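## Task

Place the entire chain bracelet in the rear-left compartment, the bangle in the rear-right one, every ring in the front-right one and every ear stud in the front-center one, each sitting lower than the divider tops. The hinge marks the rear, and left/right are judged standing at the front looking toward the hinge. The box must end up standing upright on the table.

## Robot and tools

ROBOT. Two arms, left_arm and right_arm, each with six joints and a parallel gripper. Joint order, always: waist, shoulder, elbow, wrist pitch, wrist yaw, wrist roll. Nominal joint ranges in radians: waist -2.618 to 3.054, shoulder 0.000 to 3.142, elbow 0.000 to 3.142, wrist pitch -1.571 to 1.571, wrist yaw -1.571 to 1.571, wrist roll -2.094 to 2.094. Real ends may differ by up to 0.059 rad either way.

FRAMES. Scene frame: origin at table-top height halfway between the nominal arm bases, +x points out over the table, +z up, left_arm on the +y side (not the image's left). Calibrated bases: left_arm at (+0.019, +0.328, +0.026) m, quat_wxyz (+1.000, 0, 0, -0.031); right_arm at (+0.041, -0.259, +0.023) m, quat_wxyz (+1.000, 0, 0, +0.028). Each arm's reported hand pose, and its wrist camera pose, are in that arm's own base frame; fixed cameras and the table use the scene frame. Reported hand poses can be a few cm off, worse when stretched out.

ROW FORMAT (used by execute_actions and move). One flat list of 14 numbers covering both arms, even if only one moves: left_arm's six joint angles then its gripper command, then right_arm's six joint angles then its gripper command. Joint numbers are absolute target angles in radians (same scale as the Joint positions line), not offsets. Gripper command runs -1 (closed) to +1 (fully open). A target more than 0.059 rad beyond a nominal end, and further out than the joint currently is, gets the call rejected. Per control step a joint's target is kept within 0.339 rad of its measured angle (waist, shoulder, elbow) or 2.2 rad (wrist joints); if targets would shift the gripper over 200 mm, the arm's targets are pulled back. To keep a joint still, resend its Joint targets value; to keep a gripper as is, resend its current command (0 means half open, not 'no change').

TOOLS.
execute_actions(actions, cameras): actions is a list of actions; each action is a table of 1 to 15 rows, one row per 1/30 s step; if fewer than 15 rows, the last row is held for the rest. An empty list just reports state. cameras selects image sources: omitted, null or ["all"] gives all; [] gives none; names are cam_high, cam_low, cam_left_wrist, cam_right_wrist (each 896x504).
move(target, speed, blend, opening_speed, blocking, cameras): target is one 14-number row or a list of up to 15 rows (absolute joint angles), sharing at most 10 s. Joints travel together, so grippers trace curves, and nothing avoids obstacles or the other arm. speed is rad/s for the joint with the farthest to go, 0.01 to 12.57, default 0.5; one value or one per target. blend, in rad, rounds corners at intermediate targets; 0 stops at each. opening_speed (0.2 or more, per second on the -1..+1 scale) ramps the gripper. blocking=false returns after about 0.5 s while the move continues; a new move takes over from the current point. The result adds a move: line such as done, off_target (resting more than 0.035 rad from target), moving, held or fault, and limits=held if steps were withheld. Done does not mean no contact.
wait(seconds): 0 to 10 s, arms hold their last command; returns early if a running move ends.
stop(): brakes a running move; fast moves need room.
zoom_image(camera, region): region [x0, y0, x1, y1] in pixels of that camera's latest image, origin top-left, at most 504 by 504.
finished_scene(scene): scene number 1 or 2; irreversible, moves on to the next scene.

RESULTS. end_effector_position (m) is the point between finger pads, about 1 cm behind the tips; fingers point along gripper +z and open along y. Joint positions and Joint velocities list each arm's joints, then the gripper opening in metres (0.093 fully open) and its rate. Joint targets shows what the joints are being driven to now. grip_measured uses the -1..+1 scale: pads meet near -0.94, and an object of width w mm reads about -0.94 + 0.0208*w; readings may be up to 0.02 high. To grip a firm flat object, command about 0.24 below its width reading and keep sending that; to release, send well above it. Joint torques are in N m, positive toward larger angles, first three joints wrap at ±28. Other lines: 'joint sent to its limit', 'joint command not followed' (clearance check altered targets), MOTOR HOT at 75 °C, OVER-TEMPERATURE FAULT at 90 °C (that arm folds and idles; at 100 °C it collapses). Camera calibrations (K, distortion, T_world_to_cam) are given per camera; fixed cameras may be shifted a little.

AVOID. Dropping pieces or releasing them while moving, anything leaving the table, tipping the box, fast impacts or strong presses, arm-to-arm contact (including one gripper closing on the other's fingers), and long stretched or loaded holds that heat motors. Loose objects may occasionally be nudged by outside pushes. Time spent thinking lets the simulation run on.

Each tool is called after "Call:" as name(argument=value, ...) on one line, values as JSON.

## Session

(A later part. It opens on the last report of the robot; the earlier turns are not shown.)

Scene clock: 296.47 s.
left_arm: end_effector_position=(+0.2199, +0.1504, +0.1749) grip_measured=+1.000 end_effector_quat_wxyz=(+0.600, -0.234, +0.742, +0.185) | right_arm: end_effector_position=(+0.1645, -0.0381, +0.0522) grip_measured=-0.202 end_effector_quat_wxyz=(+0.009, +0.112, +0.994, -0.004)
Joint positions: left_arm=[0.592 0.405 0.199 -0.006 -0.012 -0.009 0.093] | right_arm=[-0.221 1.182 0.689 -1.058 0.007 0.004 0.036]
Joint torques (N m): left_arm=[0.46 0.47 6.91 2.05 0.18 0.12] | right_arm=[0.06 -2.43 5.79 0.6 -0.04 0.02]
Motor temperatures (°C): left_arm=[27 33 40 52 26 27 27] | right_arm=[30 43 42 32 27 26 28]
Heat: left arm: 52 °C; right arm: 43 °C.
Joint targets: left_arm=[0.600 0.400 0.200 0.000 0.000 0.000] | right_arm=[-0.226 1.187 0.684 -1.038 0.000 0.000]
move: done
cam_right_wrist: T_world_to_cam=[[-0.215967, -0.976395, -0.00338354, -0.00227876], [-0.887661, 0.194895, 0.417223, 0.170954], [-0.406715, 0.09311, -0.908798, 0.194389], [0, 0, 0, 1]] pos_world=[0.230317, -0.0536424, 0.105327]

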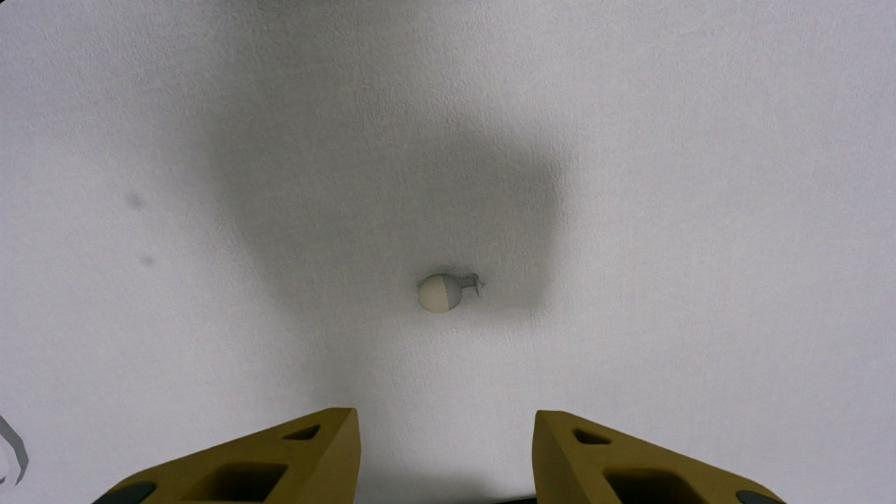

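Call:
move(target=[[0.6,0.4,0.2,0.0,0,0,1,-0.226,1.311,0.512,-0.753,0,0,-0.2],[0.6,0.4,0.2,0.0,0,0,1,-0.226,1.311,0.512,-0.753,0,0,-1]], speed=0.4, opening_speed=1.0, cameras=["cam_right_wrist"])

Call:
move(target=[[0.6,0.4,0.2,0.0,0,0,1,-0.226,1.187,0.70,-1.05,0,0,-1],[0.6,0.4,0.2,0.0,0,0,1,-0.1,1.112,0.833,-1.254,0,0,-1],[0.6,0.4,0.2,0.0,0,0,1,0.133,1.743,1.385,-1.17,0,0,-1]], speed=0.7, blend=0.1, cameras=["cam_right_wrist"])

Scene clock: 310.63 s.
left_arm: end_effector_position=(+0.2199, +0.1504, +0.1749) grip_measured=+1.000 end_effector_quat_wxyz=(+0.600, -0.234, +0.742, +0.185) | right_arm: end_effector_position=(+0.1637, -0.0380, -0.0054) grip_measured=-0.718 end_effector_quat_wxyz=(+0.004, +0.112, +0.994, -0.004)
Joint positions: left_arm=[0.592 0.405 0.199 -0.006 -0.012 -0.009 0.093] | right_arm=[-0.221 1.304 0.517 -0.775 0.007 0.004 0.011]
Joint torques (N m): left_arm=[0.46 0.47 6.91 2.05 0.18 0.12] | right_arm=[0.06 -2.7 5.05 0.57 -0.04 0.02]
Heat: left arm: 53 °C; right arm: 41 °C.
Joint targets: left_arm=[0.600 0.400 0.200 0.000 0.000 0.000] | right_arm=[-0.226 1.311 0.512 -0.753 0.000 0.000]
move: done
cam_right_wrist: T_world_to_cam=[[-0.21604, -0.976379, -0.00335091, -0.00240585], [-0.883405, 0.194004, 0.426565, 0.19359], [-0.415839, 0.0951154, -0.904451, 0.143223], [0, 0, 0, 1]] pos_world=[0.230056, -0.053529, 0.0469509]

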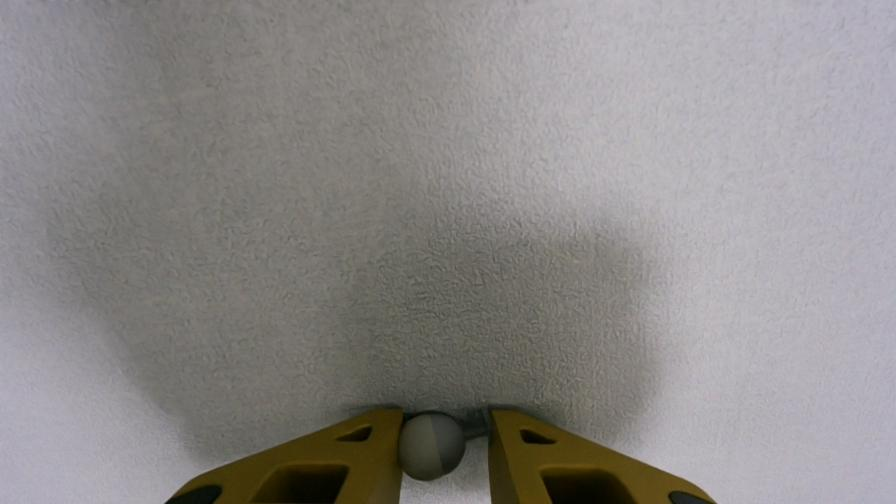

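Scene clock: 312.77 s.
left_arm: end_effector_position=(+0.2199, +0.1504, +0.1749) grip_measured=+1.000 end_effector_quat_wxyz=(+0.600, -0.234, +0.742, +0.185) | right_arm: end_effector_position=(+0.3149, +0.0404, +0.0980) grip_measured=-0.737 end_effector_quat_wxyz=(+0.009, -0.064, +0.998, -0.003)
Joint positions: left_arm=[0.592 0.405 0.199 -0.006 -0.012 -0.009 0.093] | right_arm=[0.131 1.736 1.362 -1.18 0.006 0.004 0.01]
Joint torques (N m): left_arm=[0.46 0.46 6.9 2.05 0.18 0.12] | right_arm=[0.69 -8.02 8.51 0.49 -0.03 0.02]
Heat: left arm: 53 °C; right arm: 42 °C.
Joint targets: left_arm=[0.600 0.400 0.200 0.000 0.000 0.000] | right_arm=[0.133 1.743 1.385 -1.170 0.000 0.000]
move: done
cam_right_wrist: T_world_to_cam=[[0.133578, -0.99103, -0.00406812, -0.00231248], [-0.89946, -0.122957, 0.419349, 0.286377], [-0.416088, -0.0523566, -0.907816, 0.298556], [0, 0, 0, 1]] pos_world=[0.382119, 0.0485516, 0.150932]

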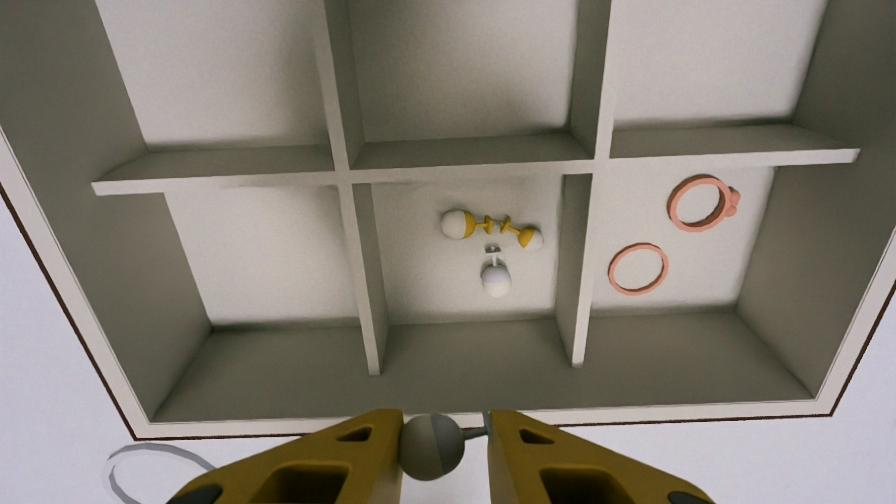

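Call:
move(target=[[0.6,0.4,0.2,0.0,0,0,1,0.152,1.703,1.325,-1.165,0,0,-1],[0.6,0.4,0.2,0.0,0,0,1,0.152,1.803,1.097,-0.846,0,0,-1],[0.6,0.4,0.2,0.0,0,0,1,0.152,1.803,1.097,-0.846,0,0,-0.25],[0.6,0.4,0.2,0.0,0,0,1,0.152,1.69,1.34,-1.17,0,0,-0.25]], speed=0.4, opening_speed=0.8, cameras=["cam_right_wrist"])

Scene clock: 328.27 s.
left_arm: end_effector_position=(+0.2199, +0.1504, +0.1749) grip_measured=+1.000 end_effector_quat_wxyz=(+0.600, -0.234, +0.742, +0.185) | right_arm: end_effector_position=(+0.3097, +0.0439, +0.0950) grip_measured=-0.252 end_effector_quat_wxyz=(+0.013, -0.071, +0.997, -0.004)
Joint positions: left_arm=[0.592 0.405 0.199 -0.006 -0.012 -0.009 0.093] | right_arm=[0.146 1.712 1.322 -1.155 0.01 0.004 0.033]
Joint torques (N m): left_arm=[0.46 0.47 6.9 2.05 0.18 0.12] | right_arm=[0.92 -10.51 8.12 0.24 -0.07 0.02]
Heat: left arm: 53 °C; right arm: 42 °C.
Joint targets: left_arm=[0.600 0.400 0.200 0.000 0.000 0.000] | right_arm=[0.152 1.690 1.340 -1.170 0.000 0.000]
move: done; target 3's new numbers were sent with right_arm's wrist pitch 0.039 rad from that target
cam_right_wrist: T_world_to_cam=[[0.149017, -0.988835, 0.000143531, -0.00339019], [-0.901302, -0.135766, 0.411367, 0.285288], [-0.406754, -0.06143, -0.91147, 0.291694], [0, 0, 0, 1]] pos_world=[0.376283, 0.0532988, 0.148513]

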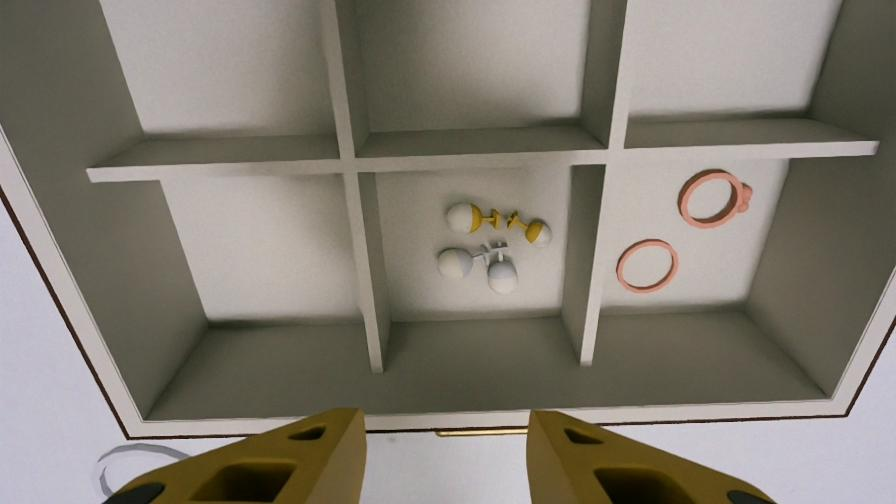

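Call:
move(target=[[0.6,0.4,0.2,0.0,0,0,1,0.6,1.7,1.34,-1.17,0,0,0],[0.6,0.4,0.2,0.0,0,0,1,1.157,2.0,1.622,-1.15,0,0,0]], speed=0.7, blend=0.1, cameras=["cam_right_wrist","cam_high"])

Scene clock: 351.90 s.
left_arm: end_effector_position=(+0.2199, +0.1504, +0.1748) grip_measured=+1.000 end_effector_quat_wxyz=(+0.600, -0.234, +0.742, +0.185) | right_arm: end_effector_position=(+0.1524, +0.3507, +0.0750) grip_measured=-0.002 end_effector_quat_wxyz=(+0.011, -0.547, +0.837, +0.005)
Joint positions: left_arm=[0.592 0.405 0.199 -0.007 -0.012 -0.009 0.093] | right_arm=[1.162 1.989 1.6 -1.158 0.003 0.004 0.045]
Joint torques (N m): left_arm=[0.46 0.47 6.91 2.05 0.18 0.12] | right_arm=[0.05 -10.14 8.46 0.47 0 0.02]
Heat: left arm: 54 °C; right arm: 46 °C.
Joint targets: left_arm=[0.600 0.400 0.200 0.000 0.000 0.000] | right_arm=[1.157 2.000 1.622 -1.150 0.000 0.000]
move: done
cam_right_wrist: T_world_to_cam=[[0.91886, -0.394511, -0.00758234, -0.00182844], [-0.356413, -0.838063, 0.413061, 0.35653], [-0.169312, -0.376843, -0.910672, 0.302742], [0, 0, 0, 1]] pos_world=[0.18001, 0.41216, 0.128416]
Images, in order (width x height): cam_high 896x504, cam_right_wrist 896x504.

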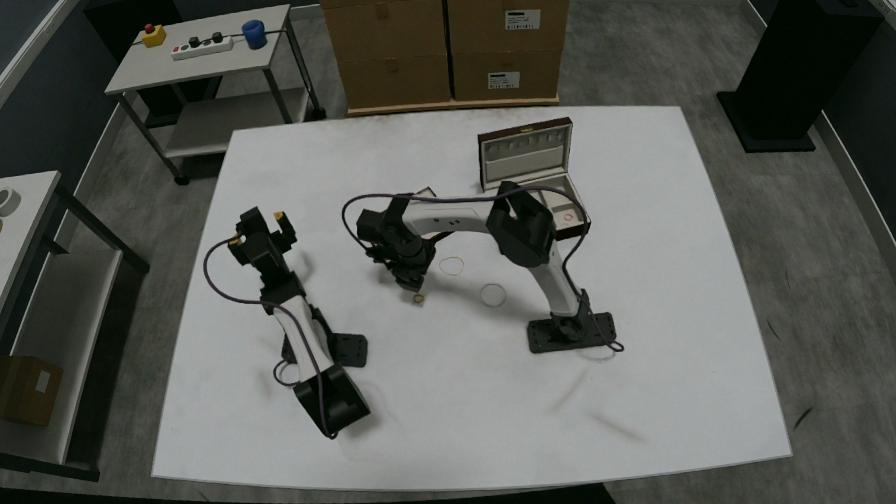

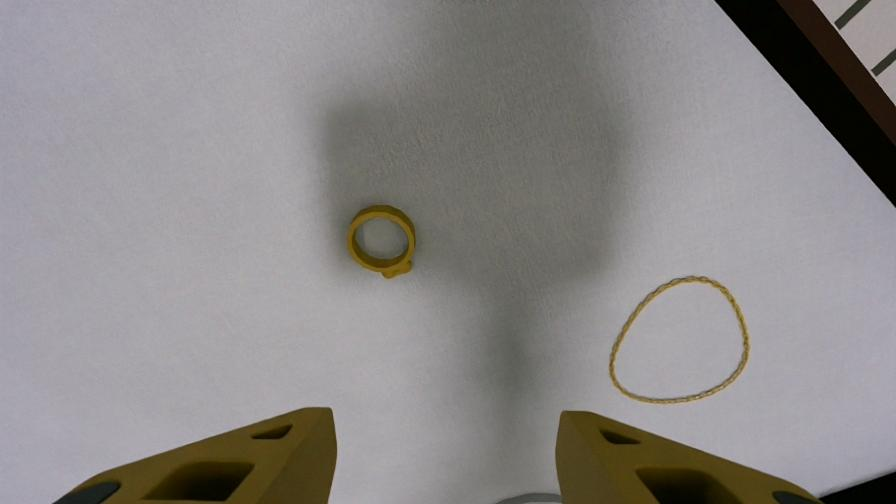

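Call:
move(target=[[0.6,0.4,0.2,0.0,0,0,1,1.2155,2.065,1.55,-1.04,0,0,0],[0.6,0.4,0.2,0.0,0,0,1,1.2155,2.125,1.473,-0.9,0,0,0]], speed=0.4, blend=0.03, cameras=["cam_right_wrist"])

Scene clock: 370.23 s.
left_arm: end_effector_position=(+0.2199, +0.1504, +0.1748) grip_measured=+1.000 end_effector_quat_wxyz=(+0.600, -0.234, +0.742, +0.185) | right_arm: end_effector_position=(+0.1353, +0.3637, -0.0001) grip_measured=-0.002 end_effector_quat_wxyz=(-0.001, -0.570, +0.822, -0.003)
Joint positions: left_arm=[0.592 0.405 0.199 -0.007 -0.012 -0.009 0.093] | right_arm=[1.216 2.114 1.479 -0.94 0.003 0.003 0.045]
Joint torques (N m): left_arm=[0.46 0.47 6.9 2.05 0.18 0.12] | right_arm=[0.46 -10.78 5.34 0.75 -0.01 0.02]
Heat: left arm: 54 °C; right arm: 45 °C.
Joint targets: left_arm=[0.600 0.400 0.200 0.000 0.000 0.000] | right_arm=[1.215 2.125 1.473 -0.900 0.000 0.000]
move: off_target (right_arm); right_arm: the wrist pitch is farthest, 0.040 rad from its target
cam_right_wrist: T_world_to_cam=[[0.938788, -0.344412, -0.00755609, -0.00248726], [-0.306293, -0.844522, 0.439279, 0.387873], [-0.157674, -0.410076, -0.898319, 0.246892], [0, 0, 0, 1]] pos_world=[0.160067, 0.427956, 0.0513844]

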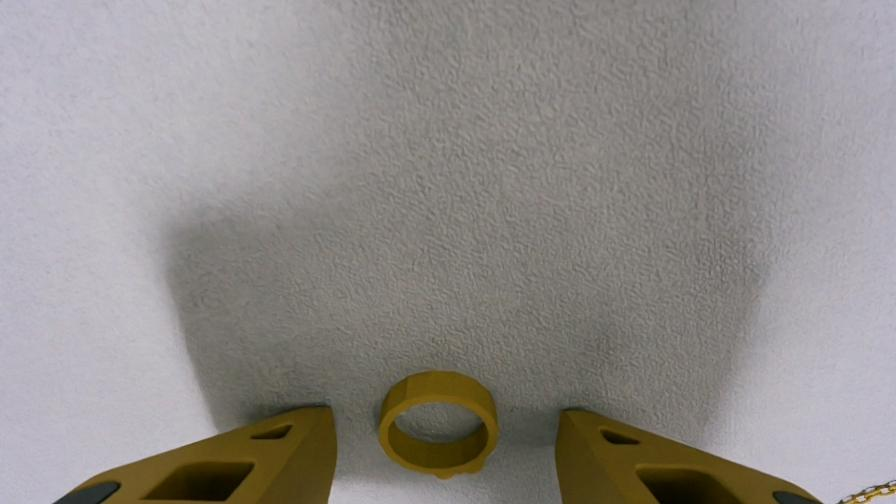

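Call:
move(target=[0.6,0.4,0.2,0.0,0,0,1,1.2155,2.12,1.473,-0.915,0,0,-1], opening_speed=1.0, cameras=["cam_right_wrist"])

Call:
move(target=[0.6,0.4,0.2,0.0,0,0,1,1.2155,2.0,1.65,-1.2,0,0,-1], cameras=["cam_right_wrist"])

Scene clock: 403.63 s.
left_arm: end_effector_position=(+0.2199, +0.1504, +0.1748) grip_measured=+1.000 end_effector_quat_wxyz=(+0.600, -0.234, +0.742, +0.185) | right_arm: end_effector_position=(+0.1348, +0.3655, -0.0001) grip_measured=-0.636 end_effector_quat_wxyz=(+0.000, -0.570, +0.822, +0.002)
Joint positions: left_arm=[0.592 0.405 0.199 -0.007 -0.012 -0.009 0.093] | right_arm=[1.216 2.114 1.479 -0.934 -0.003 0.003 0.015]
Joint velocities: left_arm=[within noise] | right_arm=[-0.007 0.007 -0.002 0.022 -0.007 0.007 -0.004]
Joint torques (N m): left_arm=[0.44 0.46 6.93 2.05 0.18 0.12] | right_arm=[0.44 -11.26 5.37 0.54 0.05 0.02]
Motor temperatures (°C): left_arm=[27 33 40 55 26 27 27] | right_arm=[30 48 42 31 27 25 28]
Heat: left arm: 55 °C; right arm: 48 °C.
Joint targets: left_arm=[0.600 0.400 0.200 0.000 0.000 0.000] | right_arm=[1.216 2.120 1.473 -0.915 0.000 0.000]
move: done
cam_right_wrist: T_world_to_cam=[[0.938895, -0.343946, -0.0133216, -0.00160532], [-0.304511, -0.848043, 0.433701, 0.390344], [-0.160467, -0.403143, -0.900958, 0.245386], [0, 0, 0, 1]] pos_world=[0.159748, 0.429402, 0.0517688]

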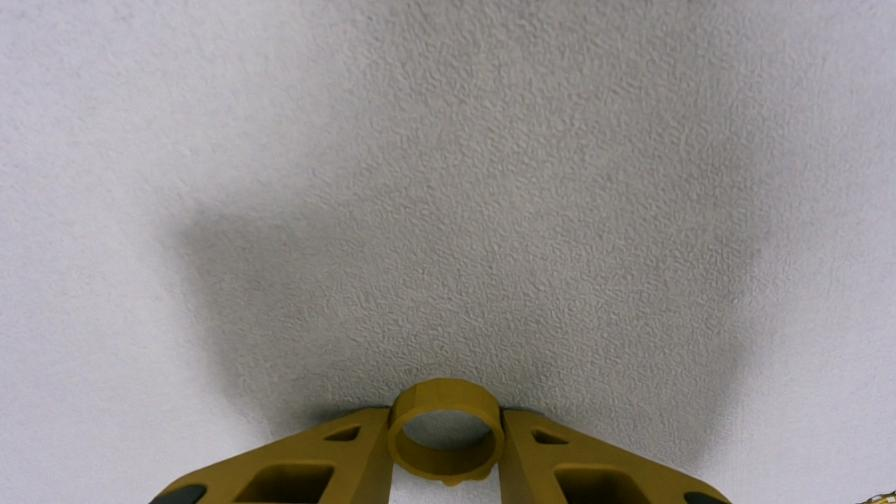

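Scene clock: 404.97 s.
left_arm: end_effector_position=(+0.2199, +0.1504, +0.1748) grip_measured=+1.000 end_effector_quat_wxyz=(+0.600, -0.234, +0.742, +0.185) | right_arm: end_effector_position=(+0.1329, +0.3602, +0.0706) grip_measured=-0.651 end_effector_quat_wxyz=(-0.003, -0.570, +0.822, +0.000)
Joint positions: left_arm=[0.592 0.405 0.199 -0.007 -0.012 -0.009 0.093] | right_arm=[1.216 2.025 1.634 -1.185 -0.003 0.003 0.014]
Joint torques (N m): left_arm=[0.44 0.46 6.91 2.05 0.18 0.12] | right_arm=[0.42 -13.75 7.84 0.18 0.05 0.02]
Motor temperatures (°C): left_arm=[27 33 40 55 26 27 27] | right_arm=[30 49 42 31 27 25 28]
Heat: left arm: 55 °C; right arm: 49 °C.
Joint targets: left_arm=[0.600 0.400 0.200 0.000 0.000 0.000] | right_arm=[1.216 2.000 1.650 -1.200 0.000 0.000]
move: done
cam_right_wrist: T_world_to_cam=[[0.938874, -0.344003, -0.0133343, -0.000577], [-0.303623, -0.845679, 0.438909, 0.353263], [-0.162262, -0.408031, -0.898433, 0.30836], [0, 0, 0, 1]] pos_world=[0.157836, 0.424369, 0.121983]

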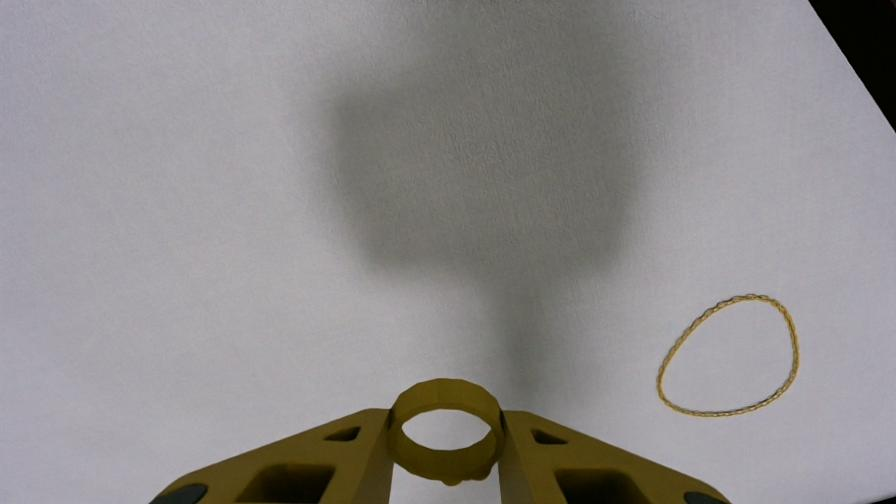

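Call:
move(target=[[0.6,0.4,0.2,0.0,0,0,1,0.6,1.75,1.385,-1.17,0,-0.15,-1],[0.6,0.4,0.2,0.0,0,0,1,-0.157,1.747,1.39,-1.17,0,-0.31,-1]], speed=0.7, blend=0.1, cameras=["cam_right_wrist"])

Scene clock: 429.47 s.
left_arm: end_effector_position=(+0.2199, +0.1504, +0.1748) grip_measured=+1.000 end_effector_quat_wxyz=(+0.600, -0.234, +0.742, +0.185) | right_arm: end_effector_position=(+0.3203, -0.0520, +0.0927) grip_measured=-0.652 end_effector_quat_wxyz=(+0.000, -0.068, +0.998, +0.000)
Joint positions: left_arm=[0.592 0.405 0.199 -0.007 -0.012 -0.009 0.093] | right_arm=[-0.161 1.78 1.394 -1.185 0.001 -0.296 0.014]
Joint torques (N m): left_arm=[0.46 0.47 6.93 2.05 0.18 0.12] | right_arm=[0.79 -12.21 5.94 0.5 0 -0.11]
Motor temperatures (°C): left_arm=[27 33 40 55 26 27 27] | right_arm=[30 55 43 30 27 25 29]
Heat: left arm: 55 °C; right arm: 55 °C.
Joint targets: left_arm=[0.600 0.400 0.200 0.000 0.000 0.000] | right_arm=[-0.157 1.747 1.390 -1.170 0.000 -0.310]
move: done
cam_right_wrist: T_world_to_cam=[[0.141886, -0.989838, -0.00946522, -0.0967377], [-0.890889, -0.131859, 0.43466, 0.277422], [-0.431491, -0.0532396, -0.900545, 0.295345], [0, 0, 0, 1]] pos_world=[0.388317, -0.04345, 0.144472]

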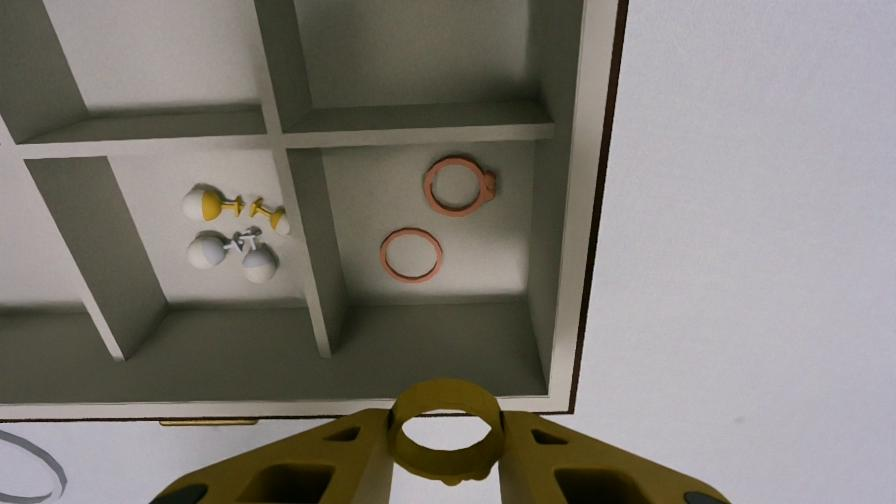

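Call:
move(target=[[0.6,0.4,0.2,0.0,0,0,1,-0.155,1.83,1.165,-0.87,0,-0.31,-1],[0.6,0.4,0.2,0.0,0,0,1,-0.155,1.83,1.165,-0.87,0,-0.31,-0.3],[0.6,0.4,0.2,0.0,0,0,1,-0.155,1.71,1.4,-1.18,0,-0.31,-0.3]], speed=0.4, opening_speed=0.6, cameras=["cam_right_wrist"])

Scene clock: 440.30 s.
left_arm: end_effector_position=(+0.2199, +0.1504, +0.1748) grip_measured=+1.000 end_effector_quat_wxyz=(+0.600, -0.234, +0.742, +0.185) | right_arm: end_effector_position=(+0.3232, -0.0475, +0.1045) grip_measured=-0.302 end_effector_quat_wxyz=(+0.028, -0.074, +0.997, -0.003)
Joint positions: left_arm=[0.592 0.405 0.199 -0.007 -0.012 -0.009 0.093] | right_arm=[-0.15 1.732 1.382 -1.165 -0.008 -0.298 0.031]
Joint torques (N m): left_arm=[0.46 0.46 6.9 2.05 0.18 0.12] | right_arm=[0.05 -10.81 8.17 0.31 0.08 -0.07]
Motor temperatures (°C): left_arm=[27 33 40 55 26 27 27] | right_arm=[30 54 43 30 27 25 29]
Heat: left arm: 55 °C; right arm: 54 °C.
Joint targets: left_arm=[0.600 0.400 0.200 0.000 0.000 0.000] | right_arm=[-0.155 1.710 1.400 -1.180 0.000 -0.310]
move: done; target 2's new numbers were sent with right_arm's wrist pitch 0.049 rad from that target
cam_right_wrist: T_world_to_cam=[[0.154419, -0.988005, -0.000683647, -0.0975376], [-0.912359, -0.142862, 0.383656, 0.2872], [-0.379152, -0.0586202, -0.923476, 0.292698], [0, 0, 0, 1]] pos_world=[0.388068, -0.0381798, 0.160047]

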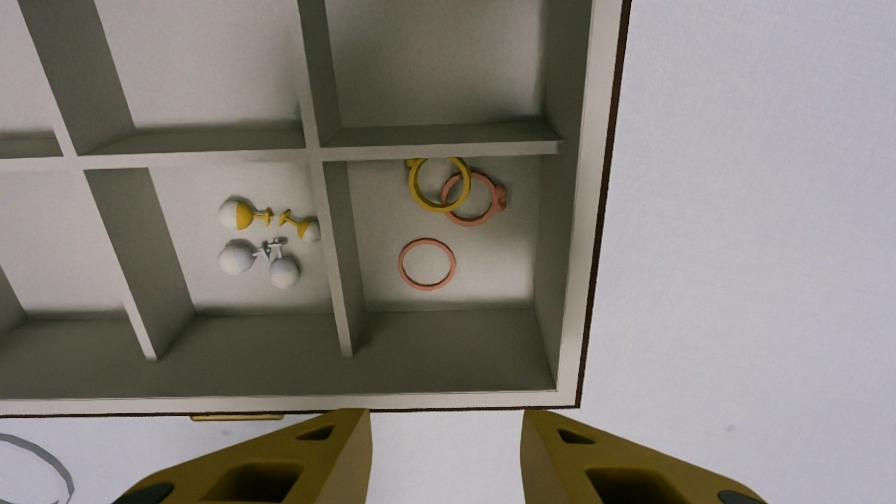

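Call:
move(target=[[0.6,0.4,0.2,0.0,0,0,1,0.5,1.75,1.42,-1.18,0,0,0.9],[0.6,0.4,0.2,0.0,0,0,1,0.898,1.90,1.445,-1.073,0,0,0.9]], speed=0.7, blend=0.1, cameras=["cam_right_wrist"])

Scene clock: 455.37 s.
left_arm: end_effector_position=(+0.2199, +0.1504, +0.1748) grip_measured=+1.000 end_effector_quat_wxyz=(+0.600, -0.234, +0.742, +0.185) | right_arm: end_effector_position=(+0.2168, +0.2758, +0.0645) grip_measured=+0.898 end_effector_quat_wxyz=(+0.004, -0.442, +0.897, +0.002)
Joint positions: left_arm=[0.592 0.405 0.199 -0.007 -0.012 -0.009 0.093] | right_arm=[0.904 1.891 1.422 -1.093 -0.001 -0.013 0.088]
Joint torques (N m): left_arm=[0.44 0.47 6.91 2.05 0.18 0.13] | right_arm=[-0.03 -9.21 8.49 0.58 0.03 0.19]
Motor temperatures (°C): left_arm=[27 32 40 55 26 27 27] | right_arm=[30 51 44 30 27 25 28]
Heat: left arm: 55 °C; right arm: 51 °C.
Joint targets: left_arm=[0.600 0.400 0.200 0.000 0.000 0.000] | right_arm=[0.898 1.900 1.445 -1.073 0.000 0.000]
move: done
cam_right_wrist: T_world_to_cam=[[0.79753, -0.603174, -0.0112416, -0.00654839], [-0.541655, -0.724144, 0.42688, 0.328876], [-0.265623, -0.33436, -0.904239, 0.284565], [0, 0, 0, 1]] pos_world=[0.258947, 0.329351, 0.116851]

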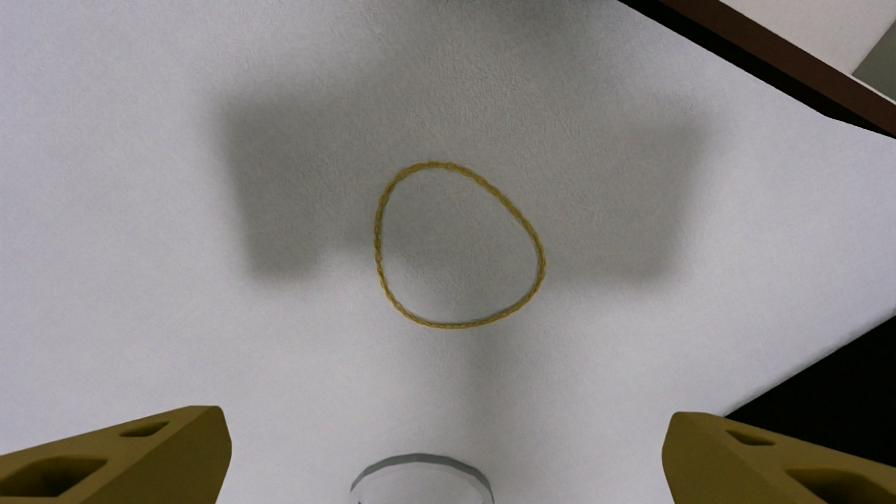

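Call:
move(target=[[0.6,0.4,0.2,0.0,0,0,1,0.892,1.96,1.36,-0.94,0,0,0.9],[0.6,0.4,0.2,0.0,0,0,1,0.892,2.02,1.285,-0.815,0,0,0.9]], speed=[0.5,0.25], cameras=["cam_right_wrist","cam_low"])

Scene clock: 465.23 s.
left_arm: end_effector_position=(+0.2199, +0.1504, +0.1748) grip_measured=+1.000 end_effector_quat_wxyz=(+0.600, -0.234, +0.742, +0.185) | right_arm: end_effector_position=(+0.2216, +0.2795, -0.0014) grip_measured=+0.898 end_effector_quat_wxyz=(+0.000, -0.439, +0.899, +0.004)
Joint positions: left_arm=[0.592 0.405 0.199 -0.007 -0.012 -0.009 0.093] | right_arm=[0.897 2.001 1.299 -0.865 -0.008 -0.011 0.088]
Joint torques (N m): left_arm=[0.46 0.47 6.91 2.05 0.18 0.12] | right_arm=[0.05 -8.83 4.45 0.87 0.1 0.16]
Motor temperatures (°C): left_arm=[27 32 40 56 26 27 27] | right_arm=[30 51 44 30 27 25 28]
Heat: left arm: 56 °C; right arm: 51 °C.
Joint targets: left_arm=[0.600 0.400 0.200 0.000 0.000 0.000] | right_arm=[0.892 2.020 1.285 -0.815 0.000 0.000]
move: off_target (right_arm); right_arm: the wrist pitch is farthest, 0.050 rad from its target
cam_right_wrist: T_world_to_cam=[[0.792343, -0.609815, -0.0178293, -0.00587425], [-0.544057, -0.719521, 0.431614, 0.36148], [-0.276034, -0.332286, -0.901882, 0.229174], [0, 0, 0, 1]] pos_world=[0.26458, 0.332661, 0.050563]
Images, in order (width x height): cam_low 896x504, cam_right_wrist 896x504.

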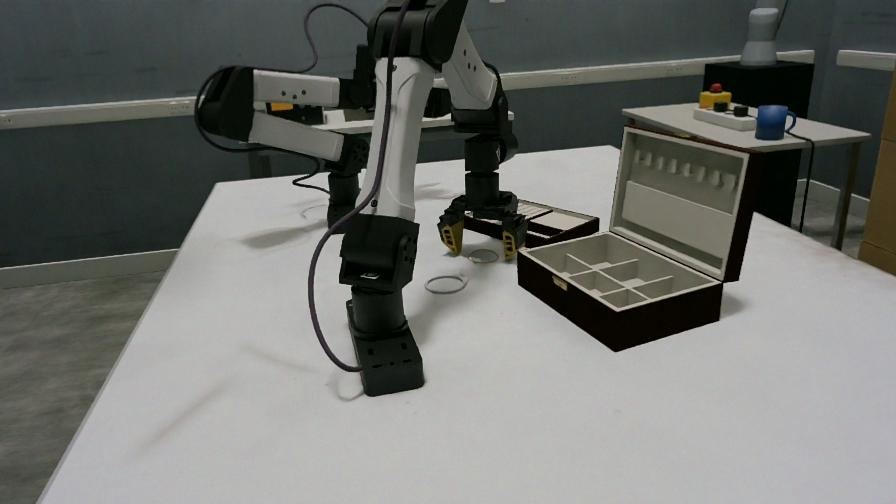

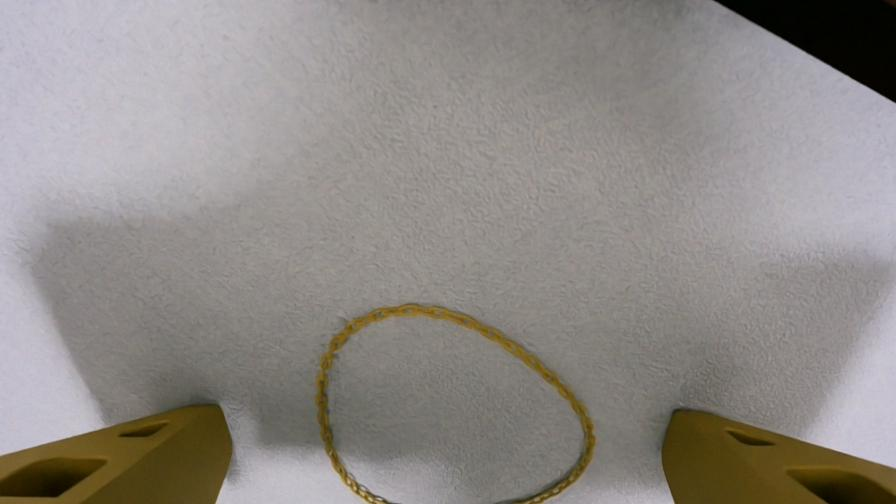

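Call:
move(target=[0.6,0.4,0.2,0.0,0,0,1,0.892,2.018,1.285,-0.825,0,0,-1], opening_speed=0.7, cameras=["cam_right_wrist"])

Call:
move(target=[0.6,0.4,0.2,0.0,0,0,1,0.895,1.89,1.5,-1.15,0,0,-1], speed=0.4, cameras=["cam_right_wrist","cam_low"])

Call:
zoom_image(camera="cam_low", region=[400, 150, 560, 310])

Scene clock: 474.33 s.
left_arm: end_effector_position=(+0.2199, +0.1504, +0.1748) grip_measured=+1.000 end_effector_quat_wxyz=(+0.600, -0.234, +0.742, +0.185) | right_arm: end_effector_position=(+0.2247, +0.2834, +0.0005) grip_measured=-0.973 end_effector_quat_wxyz=(+0.010, -0.439, +0.899, +0.009)
Joint positions: left_arm=[0.592 0.405 0.199 -0.007 -0.012 -0.009 0.093] | right_arm=[0.897 1.996 1.3 -0.849 -0.008 -0.011 0]
Joint torques (N m): left_arm=[0.46 0.47 6.91 2.05 0.18 0.12] | right_arm=[0.05 -8.69 4.4 0.64 0.09 0.17]
Motor temperatures (°C): left_arm=[27 32 41 56 26 27 27] | right_arm=[30 50 43 30 27 25 28]
Heat: left arm: 56 °C; right arm: 50 °C.
Joint targets: left_arm=[0.600 0.400 0.200 0.000 0.000 0.000] | right_arm=[0.892 2.018 1.285 -0.825 0.000 0.000]
move: done
cam_right_wrist: T_world_to_cam=[[0.792616, -0.609461, -0.0178165, -0.0060596], [-0.549837, -0.727093, 0.411114, 0.368645], [-0.263512, -0.31606, -0.91141, 0.225665], [0, 0, 0, 1]] pos_world=[0.266963, 0.33567, 0.0540102]

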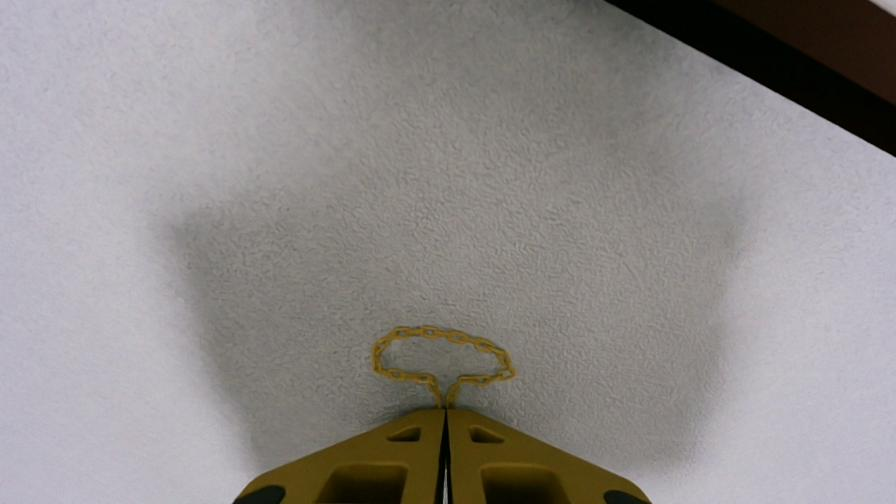

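Scene clock: 475.87 s.
left_arm: end_effector_position=(+0.2199, +0.1504, +0.1748) grip_measured=+1.000 end_effector_quat_wxyz=(+0.600, -0.234, +0.742, +0.185) | right_arm: end_effector_position=(+0.2220, +0.2799, +0.0710) grip_measured=-0.973 end_effector_quat_wxyz=(-0.001, -0.439, +0.899, +0.004)
Joint positions: left_arm=[0.592 0.405 0.199 -0.007 -0.012 -0.009 0.093] | right_arm=[0.897 1.916 1.482 -1.135 -0.008 -0.011 0]
Joint torques (N m): left_arm=[0.46 0.47 6.91 2.05 0.18 0.12] | right_arm=[0.32 -12.83 7.97 0.2 0.1 0.17]
Motor temperatures (°C): left_arm=[27 32 41 56 26 27 27] | right_arm=[30 50 43 30 27 25 28]
Heat: left arm: 56 °C; right arm: 50 °C.
Joint targets: left_arm=[0.600 0.400 0.200 0.000 0.000 0.000] | right_arm=[0.895 1.890 1.500 -1.150 0.000 0.000]
move: done
cam_right_wrist: T_world_to_cam=[[0.792326, -0.609836, -0.0178549, -0.00460066], [-0.543677, -0.719043, 0.432889, 0.330552], [-0.27683, -0.333282, -0.90127, 0.295184], [0, 0, 0, 1]] pos_world=[0.265074, 0.333255, 0.122866]
Images, in order (width x height): cam_low 896x504, cam_right_wrist 896x504.

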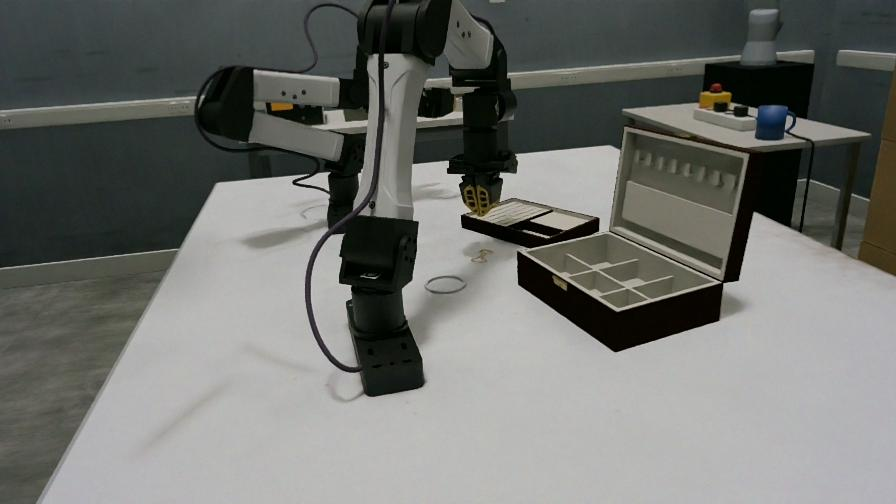

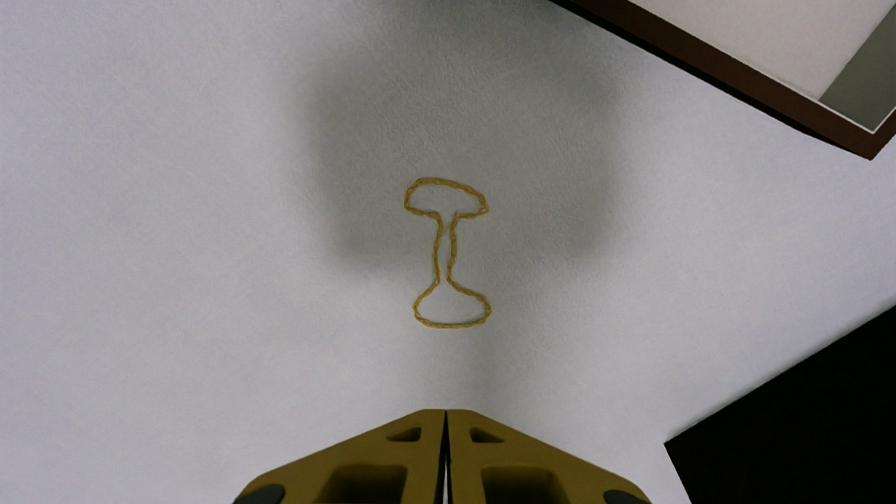

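Scaled by 3.150 (camera's finer frame: 1280x720).

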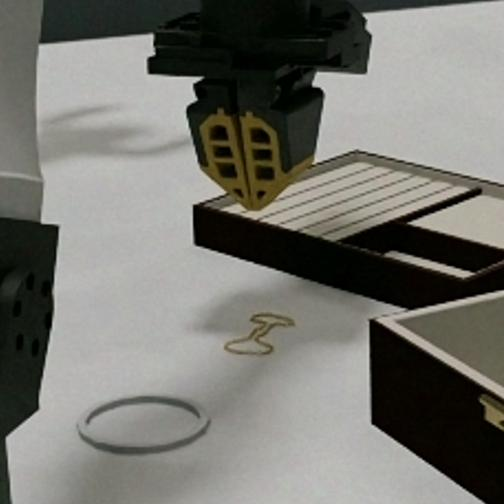

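Call:
move(target=[[0.6,0.4,0.2,0.0,0,0,1,0.9,1.96,1.40,-0.99,0,0,-0.5],[0.6,0.4,0.2,0.0,0,0,1,0.9,2.04,1.27,-0.80,0,0,-0.5]], speed=[0.5,0.2], cameras=["cam_right_wrist","cam_low"])

Call:
zoom_image(camera="cam_low", region=[420, 190, 540, 310])

Scene clock: 494.80 s.
left_arm: end_effector_position=(+0.2199, +0.1504, +0.1748) grip_measured=+1.000 end_effector_quat_wxyz=(+0.600, -0.234, +0.742, +0.185) | right_arm: end_effector_position=(+0.2207, +0.2784, -0.0026) grip_measured=-0.502 end_effector_quat_wxyz=(-0.005, -0.438, +0.899, +0.002)
Joint positions: left_arm=[0.592 0.405 0.199 -0.007 -0.012 -0.009 0.093] | right_arm=[0.897 2.007 1.303 -0.874 -0.008 -0.011 0.021]
Joint torques (N m): left_arm=[0.44 0.47 6.91 2.05 0.18 0.12] | right_arm=[0.75 -7.56 2.62 1.1 0.09 0.16]
Motor temperatures (°C): left_arm=[27 32 41 56 26 27 27] | right_arm=[30 51 44 30 27 25 28]
Heat: left arm: 56 °C; right arm: 51 °C.
Joint targets: left_arm=[0.600 0.400 0.200 0.000 0.000 0.000] | right_arm=[0.900 2.040 1.270 -0.800 0.000 0.000]
move: off_target (right_arm); right_arm: the wrist pitch is farthest, 0.074 rad from its target
cam_right_wrist: T_world_to_cam=[[0.792003, -0.610251, -0.0180501, -0.00571111], [-0.541312, -0.715591, 0.441488, 0.359113], [-0.282335, -0.339889, -0.897086, 0.231011], [0, 0, 0, 1]] pos_world=[0.264137, 0.33201, 0.0485897]
Images, in order (width x height): cam_low 896x504, cam_right_wrist 896x504.

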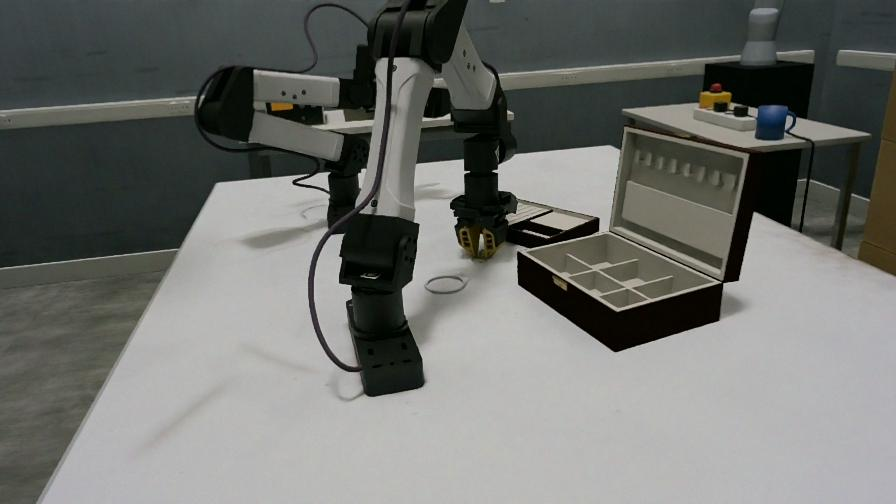

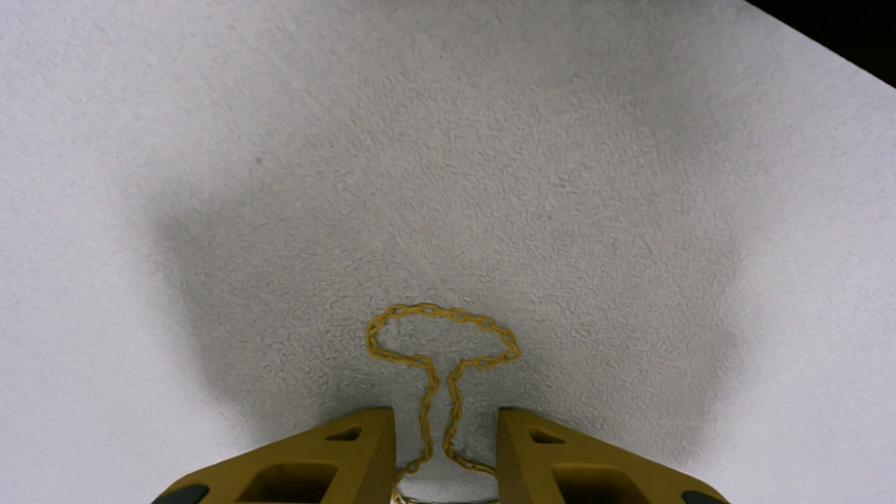

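Scaled by 4.200 (camera's finer frame: 1280x720).

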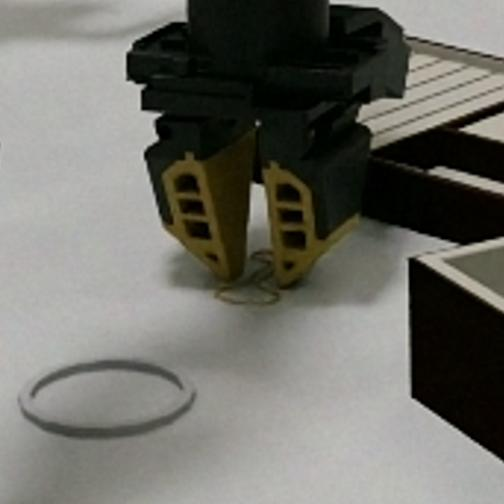

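Call:
move(target=[0.6,0.4,0.2,0.0,0,0,1,0.9,2.04,1.27,-0.80,0,0,-1], opening_speed=0.5, cameras=["cam_right_wrist"])

Call:
move(target=[0.6,0.4,0.2,0.0,0,0,1,0.9,1.96,1.39,-1.0,0,0,-1], speed=0.3, cameras=["cam_right_wrist"])

Scene clock: 506.80 s.
left_arm: end_effector_position=(+0.2199, +0.1504, +0.1748) grip_measured=+1.000 end_effector_quat_wxyz=(+0.600, -0.234, +0.742, +0.185) | right_arm: end_effector_position=(+0.2213, +0.2798, -0.0025) grip_measured=-0.969 end_effector_quat_wxyz=(-0.002, -0.439, +0.898, +0.003)
Joint positions: left_arm=[0.592 0.405 0.199 -0.007 -0.012 -0.009 0.093] | right_arm=[0.898 2.007 1.303 -0.868 -0.008 -0.011 0]
Joint torques (N m): left_arm=[0.46 0.46 6.91 2.05 0.18 0.12] | right_arm=[0.65 -7.54 2.63 1.06 0.1 0.17]
Motor temperatures (°C): left_arm=[27 32 41 56 26 27 27] | right_arm=[30 49 42 30 27 25 28]
Heat: left arm: 56 °C; right arm: 49 °C.
Joint targets: left_arm=[0.600 0.400 0.200 0.000 0.000 0.000] | right_arm=[0.900 2.040 1.270 -0.800 0.000 0.000]
move: off_target (right_arm); right_arm: the wrist pitch is farthest, 0.068 rad from its target
cam_right_wrist: T_world_to_cam=[[0.792744, -0.609279, -0.0183581, -0.00571126], [-0.542045, -0.718401, 0.435991, 0.361309], [-0.278828, -0.335678, -0.899764, 0.229846], [0, 0, 0, 1]] pos_world=[0.264461, 0.333239, 0.0491747]

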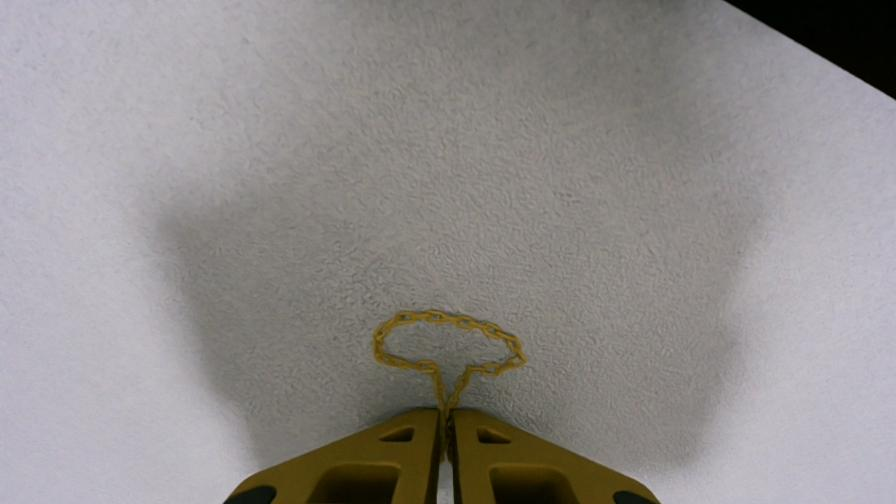

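Scene clock: 508.13 s.
left_arm: end_effector_position=(+0.2199, +0.1504, +0.1748) grip_measured=+1.000 end_effector_quat_wxyz=(+0.600, -0.234, +0.742, +0.185) | right_arm: end_effector_position=(+0.2191, +0.2770, +0.0183) grip_measured=-0.973 end_effector_quat_wxyz=(-0.018, -0.439, +0.898, -0.004)
Joint positions: left_arm=[0.592 0.405 0.199 -0.007 -0.012 -0.009 0.093] | right_arm=[0.898 1.992 1.371 -0.986 -0.008 -0.011 0]
Joint torques (N m): left_arm=[0.46 0.47 6.91 2.05 0.18 0.13] | right_arm=[0.66 -13.71 7.69 0.12 0.1 0.16]
Motor temperatures (°C): left_arm=[27 32 41 56 26 27 27] | right_arm=[30 50 42 30 27 25 28]
Heat: left arm: 56 °C; right arm: 50 °C.
Joint targets: left_arm=[0.600 0.400 0.200 0.000 0.000 0.000] | right_arm=[0.900 1.960 1.390 -1.000 0.000 0.000]
move: done
cam_right_wrist: T_world_to_cam=[[0.79235, -0.609786, -0.0185419, -0.00502657], [-0.53231, -0.705888, 0.467299, 0.342867], [-0.298041, -0.360394, -0.883905, 0.257809], [0, 0, 0, 1]] pos_world=[0.263332, 0.331873, 0.0675637]

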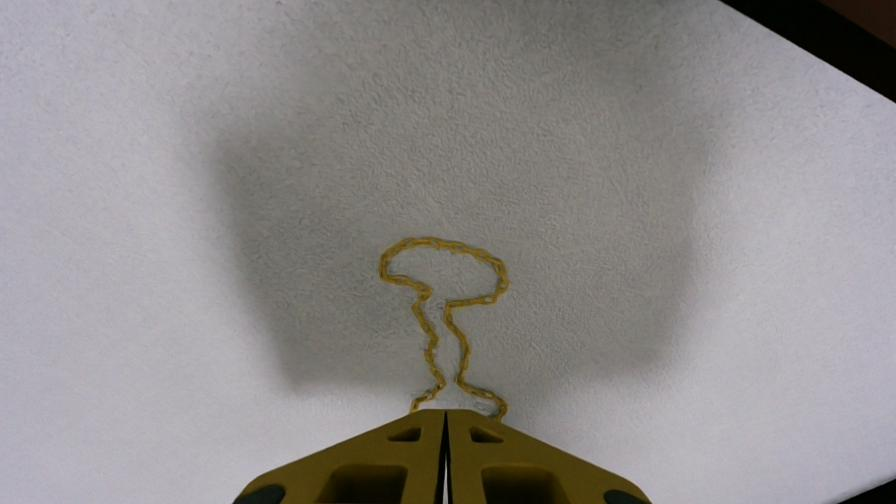

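Call:
move(target=[[0.6,0.4,0.2,0.0,0,0,1,0.9,1.93,1.42,-1.06,0,0,0],[0.6,0.4,0.2,0.0,0,0,1,0.9,2.024,1.235,-0.76,0,0,0],[0.6,0.4,0.2,0.0,0,0,1,0.9,2.034,1.225,-0.74,0,0,-1]], speed=0.4, opening_speed=0.6, cameras=["cam_right_wrist"])

Scene clock: 532.00 s.
left_arm: end_effector_position=(+0.2199, +0.1504, +0.1748) grip_measured=+1.000 end_effector_quat_wxyz=(+0.600, -0.234, +0.742, +0.185) | right_arm: end_effector_position=(+0.2195, +0.2775, -0.0028) grip_measured=-0.968 end_effector_quat_wxyz=(+0.008, -0.439, +0.899, +0.008)
Joint positions: left_arm=[0.592 0.405 0.199 -0.007 -0.012 -0.009 0.093] | right_arm=[0.898 1.98 1.261 -0.831 -0.008 -0.011 0]
Joint torques (N m): left_arm=[0.46 0.46 6.91 2.05 0.18 0.12] | right_arm=[0.66 -5.23 2.4 1.35 0.09 0.16]
Motor temperatures (°C): left_arm=[26 32 41 57 26 27 27] | right_arm=[30 57 43 30 27 25 28]
Heat: left arm: 57 °C; right arm: 57 °C.
Joint targets: left_arm=[0.600 0.400 0.200 0.000 0.000 0.000] | right_arm=[0.900 2.034 1.225 -0.740 0.000 0.000]
move: off_target (right_arm); target 3's new numbers were sent with right_arm's wrist pitch 0.107 rad from that target; right_arm: the wrist pitch is farthest, 0.091 rad from its target
cam_right_wrist: T_world_to_cam=[[0.792771, -0.609266, -0.017579, -0.00569405], [-0.548314, -0.725463, 0.416, 0.362128], [-0.266208, -0.320154, -0.909195, 0.221149], [0, 0, 0, 1]] pos_world=[0.261945, 0.330043, 0.0503224]

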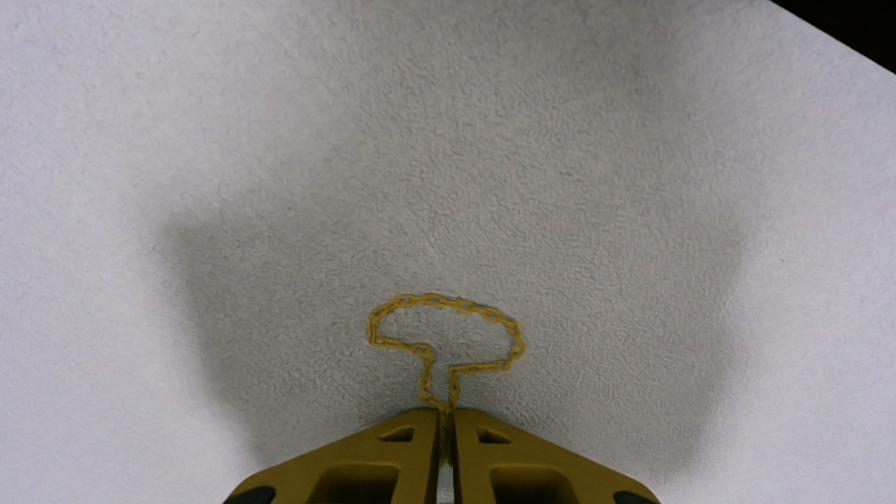

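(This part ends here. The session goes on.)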